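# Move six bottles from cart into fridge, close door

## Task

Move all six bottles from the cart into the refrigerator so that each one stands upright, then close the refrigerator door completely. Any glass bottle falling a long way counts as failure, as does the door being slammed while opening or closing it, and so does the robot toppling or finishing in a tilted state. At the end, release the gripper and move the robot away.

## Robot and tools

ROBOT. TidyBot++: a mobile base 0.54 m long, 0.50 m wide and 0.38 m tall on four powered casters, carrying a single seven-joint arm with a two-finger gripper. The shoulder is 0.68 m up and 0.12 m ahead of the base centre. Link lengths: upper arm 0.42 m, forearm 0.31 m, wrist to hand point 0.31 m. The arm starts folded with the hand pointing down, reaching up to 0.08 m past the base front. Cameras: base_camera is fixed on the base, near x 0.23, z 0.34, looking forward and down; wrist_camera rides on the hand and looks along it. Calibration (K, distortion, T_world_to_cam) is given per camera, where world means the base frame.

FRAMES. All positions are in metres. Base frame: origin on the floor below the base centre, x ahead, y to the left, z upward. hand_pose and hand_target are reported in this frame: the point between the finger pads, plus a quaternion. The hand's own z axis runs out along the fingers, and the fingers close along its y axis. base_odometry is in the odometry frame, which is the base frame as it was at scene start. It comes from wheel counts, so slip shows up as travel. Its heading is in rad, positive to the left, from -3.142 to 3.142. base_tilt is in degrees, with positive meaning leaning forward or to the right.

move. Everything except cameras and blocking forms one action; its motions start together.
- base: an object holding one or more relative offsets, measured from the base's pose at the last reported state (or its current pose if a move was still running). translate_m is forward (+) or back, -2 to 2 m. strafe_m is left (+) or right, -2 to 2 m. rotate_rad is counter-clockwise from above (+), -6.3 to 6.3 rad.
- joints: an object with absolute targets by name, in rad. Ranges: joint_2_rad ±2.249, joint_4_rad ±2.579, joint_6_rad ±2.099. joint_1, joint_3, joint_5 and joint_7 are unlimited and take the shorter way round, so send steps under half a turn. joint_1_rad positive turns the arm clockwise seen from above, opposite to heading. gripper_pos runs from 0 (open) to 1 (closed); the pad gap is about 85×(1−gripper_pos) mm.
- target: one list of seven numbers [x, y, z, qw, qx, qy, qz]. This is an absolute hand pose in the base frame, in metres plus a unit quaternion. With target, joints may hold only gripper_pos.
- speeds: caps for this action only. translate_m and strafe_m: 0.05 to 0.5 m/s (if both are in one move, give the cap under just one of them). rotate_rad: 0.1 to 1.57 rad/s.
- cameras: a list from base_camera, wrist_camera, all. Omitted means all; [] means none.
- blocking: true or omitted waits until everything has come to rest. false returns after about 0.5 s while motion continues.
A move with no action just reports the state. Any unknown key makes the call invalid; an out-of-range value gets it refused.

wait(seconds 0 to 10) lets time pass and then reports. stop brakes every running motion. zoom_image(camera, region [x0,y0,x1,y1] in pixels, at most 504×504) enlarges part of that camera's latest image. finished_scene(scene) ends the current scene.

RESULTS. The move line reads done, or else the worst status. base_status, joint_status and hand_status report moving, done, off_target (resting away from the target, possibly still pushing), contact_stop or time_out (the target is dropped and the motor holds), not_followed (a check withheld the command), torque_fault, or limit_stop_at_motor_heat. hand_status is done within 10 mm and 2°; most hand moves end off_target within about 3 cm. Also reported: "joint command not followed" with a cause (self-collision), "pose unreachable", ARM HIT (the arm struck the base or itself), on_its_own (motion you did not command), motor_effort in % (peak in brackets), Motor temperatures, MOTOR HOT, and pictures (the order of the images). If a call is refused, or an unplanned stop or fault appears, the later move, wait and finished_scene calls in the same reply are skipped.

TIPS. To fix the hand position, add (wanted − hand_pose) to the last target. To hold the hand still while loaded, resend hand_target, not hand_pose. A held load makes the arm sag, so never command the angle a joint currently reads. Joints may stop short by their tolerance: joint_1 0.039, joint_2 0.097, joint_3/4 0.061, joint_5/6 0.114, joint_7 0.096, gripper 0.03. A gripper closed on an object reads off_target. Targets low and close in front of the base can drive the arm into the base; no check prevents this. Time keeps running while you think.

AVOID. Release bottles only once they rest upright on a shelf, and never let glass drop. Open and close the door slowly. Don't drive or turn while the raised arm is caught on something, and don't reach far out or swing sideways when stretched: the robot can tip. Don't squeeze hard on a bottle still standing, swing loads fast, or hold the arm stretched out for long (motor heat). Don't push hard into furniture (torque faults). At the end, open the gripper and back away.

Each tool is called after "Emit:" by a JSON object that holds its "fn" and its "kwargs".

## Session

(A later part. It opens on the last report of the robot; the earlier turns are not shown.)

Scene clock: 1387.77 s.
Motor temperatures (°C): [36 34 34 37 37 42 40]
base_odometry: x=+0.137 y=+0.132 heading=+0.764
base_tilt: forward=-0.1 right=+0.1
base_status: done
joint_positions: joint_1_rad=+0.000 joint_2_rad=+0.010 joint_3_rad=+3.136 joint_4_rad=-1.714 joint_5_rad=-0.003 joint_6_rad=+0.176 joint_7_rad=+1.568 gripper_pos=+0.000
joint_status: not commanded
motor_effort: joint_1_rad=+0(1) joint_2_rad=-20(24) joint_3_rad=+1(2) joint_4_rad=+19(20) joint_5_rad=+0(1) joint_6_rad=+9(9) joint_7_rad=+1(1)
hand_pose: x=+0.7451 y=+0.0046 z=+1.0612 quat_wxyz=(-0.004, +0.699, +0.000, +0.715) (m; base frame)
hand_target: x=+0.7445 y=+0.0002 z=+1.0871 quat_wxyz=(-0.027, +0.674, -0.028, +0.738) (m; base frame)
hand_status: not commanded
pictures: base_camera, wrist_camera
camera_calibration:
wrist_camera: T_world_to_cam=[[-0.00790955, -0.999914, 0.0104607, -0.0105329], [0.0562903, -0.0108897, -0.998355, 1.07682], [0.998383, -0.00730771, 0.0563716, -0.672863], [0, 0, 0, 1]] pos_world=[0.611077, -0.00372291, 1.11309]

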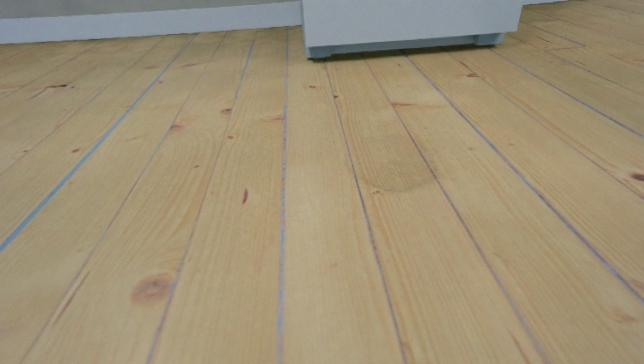

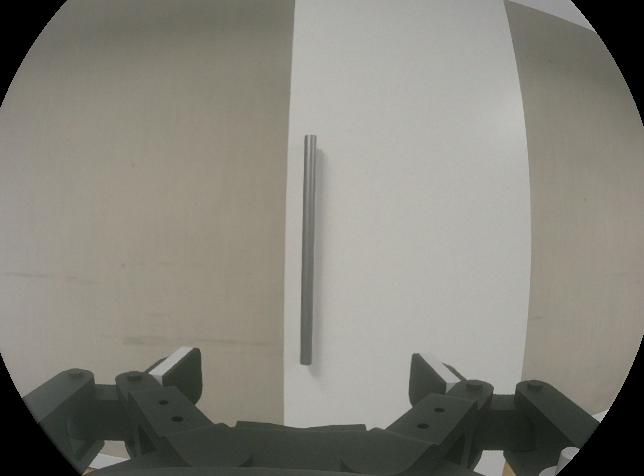

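Emit:
{"fn": "zoom_image", "kwargs": {"camera": "wrist_camera", "region": [250, 0, 350, 120]}}

Emit:
{"fn": "zoom_image", "kwargs": {"camera": "base_camera", "region": [290, 0, 530, 80]}}

Scaled by 4.200.

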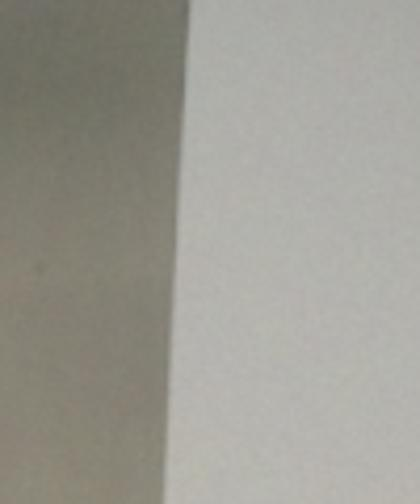

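Scaled by 2.100.

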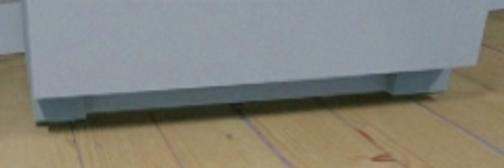

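Emit:
{"fn": "move", "kwargs": {"base": {"rotate_rad": 0.7}}}

Scene clock: 1406.77 s.
Motor temperatures (°C): [36 34 34 37 37 42 40]
move: done
base_odometry: x=+0.137 y=+0.132 heading=+1.464
base_tilt: forward=-0.2 right=+0.1
base_status: done
joint_positions: joint_1_rad=-0.006 joint_2_rad=+0.010 joint_3_rad=+3.134 joint_4_rad=-1.714 joint_5_rad=-0.003 joint_6_rad=+0.176 joint_7_rad=+1.568 gripper_pos=+0.000
joint_status: not commanded
motor_effort: joint_1_rad=-1(4) joint_2_rad=-20(22) joint_3_rad=+1(3) joint_4_rad=+19(19) joint_5_rad=-1(1) joint_6_rad=+8(10) joint_7_rad=+1(1)
hand_pose: x=+0.7450 y=+0.0095 z=+1.0612 quat_wxyz=(-0.007, +0.699, +0.003, +0.715) (m; base frame)
hand_target: x=+0.7445 y=+0.0002 z=+1.0871 quat_wxyz=(-0.027, +0.674, -0.028, +0.738) (m; base frame)
hand_status: not commanded
pictures: base_camera, wrist_camera
camera_calibration:
wrist_camera: T_world_to_cam=[[0.0000540261, -0.999945, 0.0104429, -0.0114686], [0.0563752, -0.0104232, -0.998355, 1.07681], [0.99841, 0.000642657, 0.0563715, -0.672846], [0, 0, 0, 1]] pos_world=[0.611071, 0.000188294, 1.11309]

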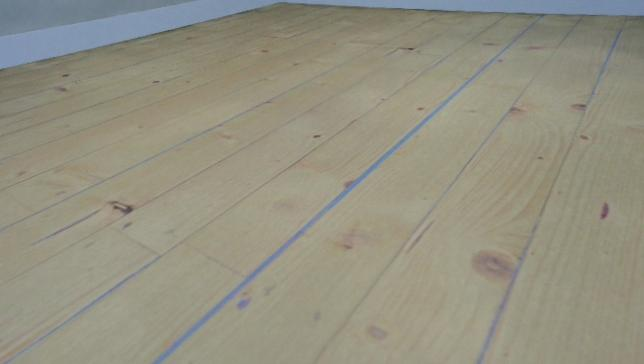

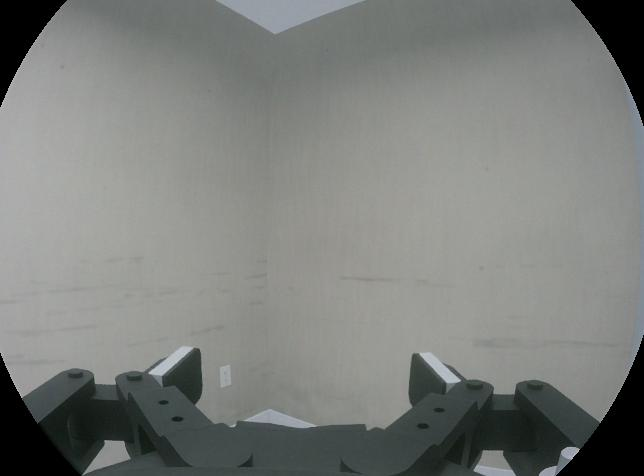

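Emit:
{"fn": "move", "kwargs": {"base": {"translate_m": 1.0, "strafe_m": 0.3}, "cameras": []}}

Emit:
{"fn": "move", "kwargs": {"base": {"rotate_rad": -1.5}}}

Scene clock: 1423.93 s.
Motor temperatures (°C): [36 34 34 37 37 42 40]
move: done
base_odometry: x=-0.055 y=+1.158 heading=+1.464
base_tilt: forward=-0.1 right=+0.0
base_status: done
joint_positions: joint_1_rad=-0.006 joint_2_rad=+0.010 joint_3_rad=+3.134 joint_4_rad=-1.714 joint_5_rad=-0.003 joint_6_rad=+0.176 joint_7_rad=+1.568 gripper_pos=+0.000
joint_status: not commanded
motor_effort: joint_1_rad=-1(2) joint_2_rad=-20(23) joint_3_rad=+1(2) joint_4_rad=+19(20) joint_5_rad=+1(1) joint_6_rad=+9(10) joint_7_rad=+0(2)
hand_pose: x=+0.7450 y=+0.0095 z=+1.0614 quat_wxyz=(-0.007, +0.699, +0.003, +0.715) (m; base frame)
hand_target: x=+0.7445 y=+0.0002 z=+1.0871 quat_wxyz=(-0.027, +0.674, -0.028, +0.738) (m; base frame)
hand_status: not commanded
pictures: none
No camera images: "cameras" was empty.

Scene clock: 1426.17 s.
Motor temperatures (°C): [36 34 34 37 37 42 40]
move: done
base_odometry: x=-0.055 y=+1.158 heading=-0.035
base_tilt: forward=-0.2 right=+0.1
base_status: done
joint_positions: joint_1_rad=+0.005 joint_2_rad=+0.010 joint_3_rad=+3.141 joint_4_rad=-1.714 joint_5_rad=-0.003 joint_6_rad=+0.176 joint_7_rad=+1.568 gripper_pos=+0.000
joint_status: not commanded
motor_effort: joint_1_rad=-1(4) joint_2_rad=-20(23) joint_3_rad=+1(4) joint_4_rad=+19(19) joint_5_rad=+0(1) joint_6_rad=+9(10) joint_7_rad=+0(1)
hand_pose: x=+0.7451 y=-0.0016 z=+1.0614 quat_wxyz=(+0.000, +0.699, -0.004, +0.715) (m; base frame)
hand_target: x=+0.7445 y=+0.0002 z=+1.0871 quat_wxyz=(-0.027, +0.674, -0.028, +0.738) (m; base frame)
hand_status: not commanded
pictures: base_camera, wrist_camera
camera_calibration:
wrist_camera: T_world_to_cam=[[-0.0178138, -0.999786, 0.0105117, -0.00938846], [0.0563847, -0.0115012, -0.998343, 1.0768], [0.99825, -0.0171916, 0.0565775, -0.673049], [0, 0, 0, 1]] pos_world=[0.610989, -0.00857282, 1.11319]

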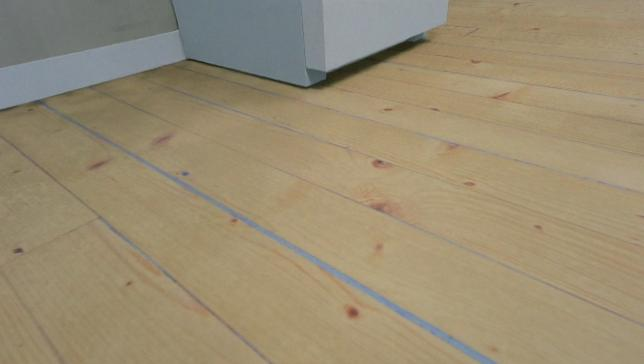

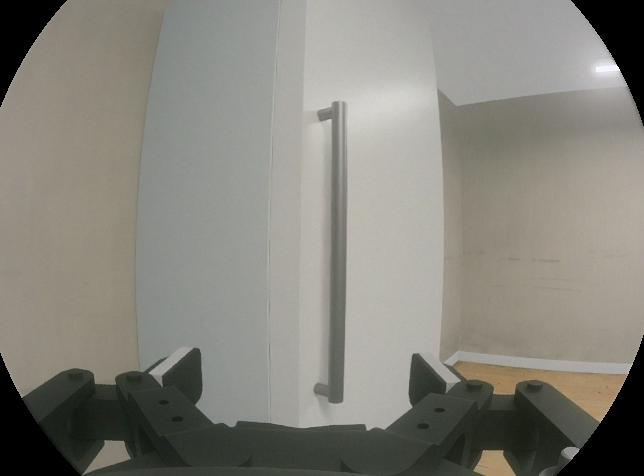

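Emit:
{"fn": "zoom_image", "kwargs": {"camera": "wrist_camera", "region": [220, 200, 340, 290]}}

Emit:
{"fn": "zoom_image", "kwargs": {"camera": "base_camera", "region": [270, 0, 370, 90]}}

Scaled by 4.200.

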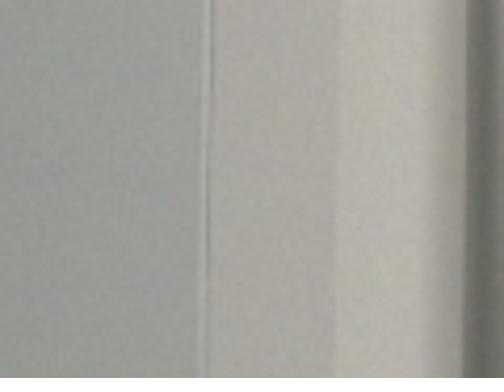

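Scaled by 5.040.

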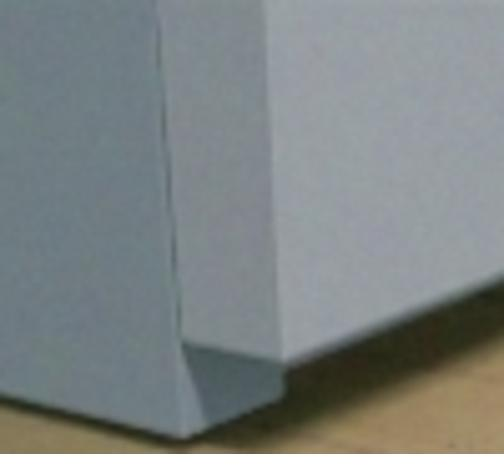

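Emit:
{"fn": "finished_scene", "kwargs": {"scene": 2}}

The scene is finished: the task was done.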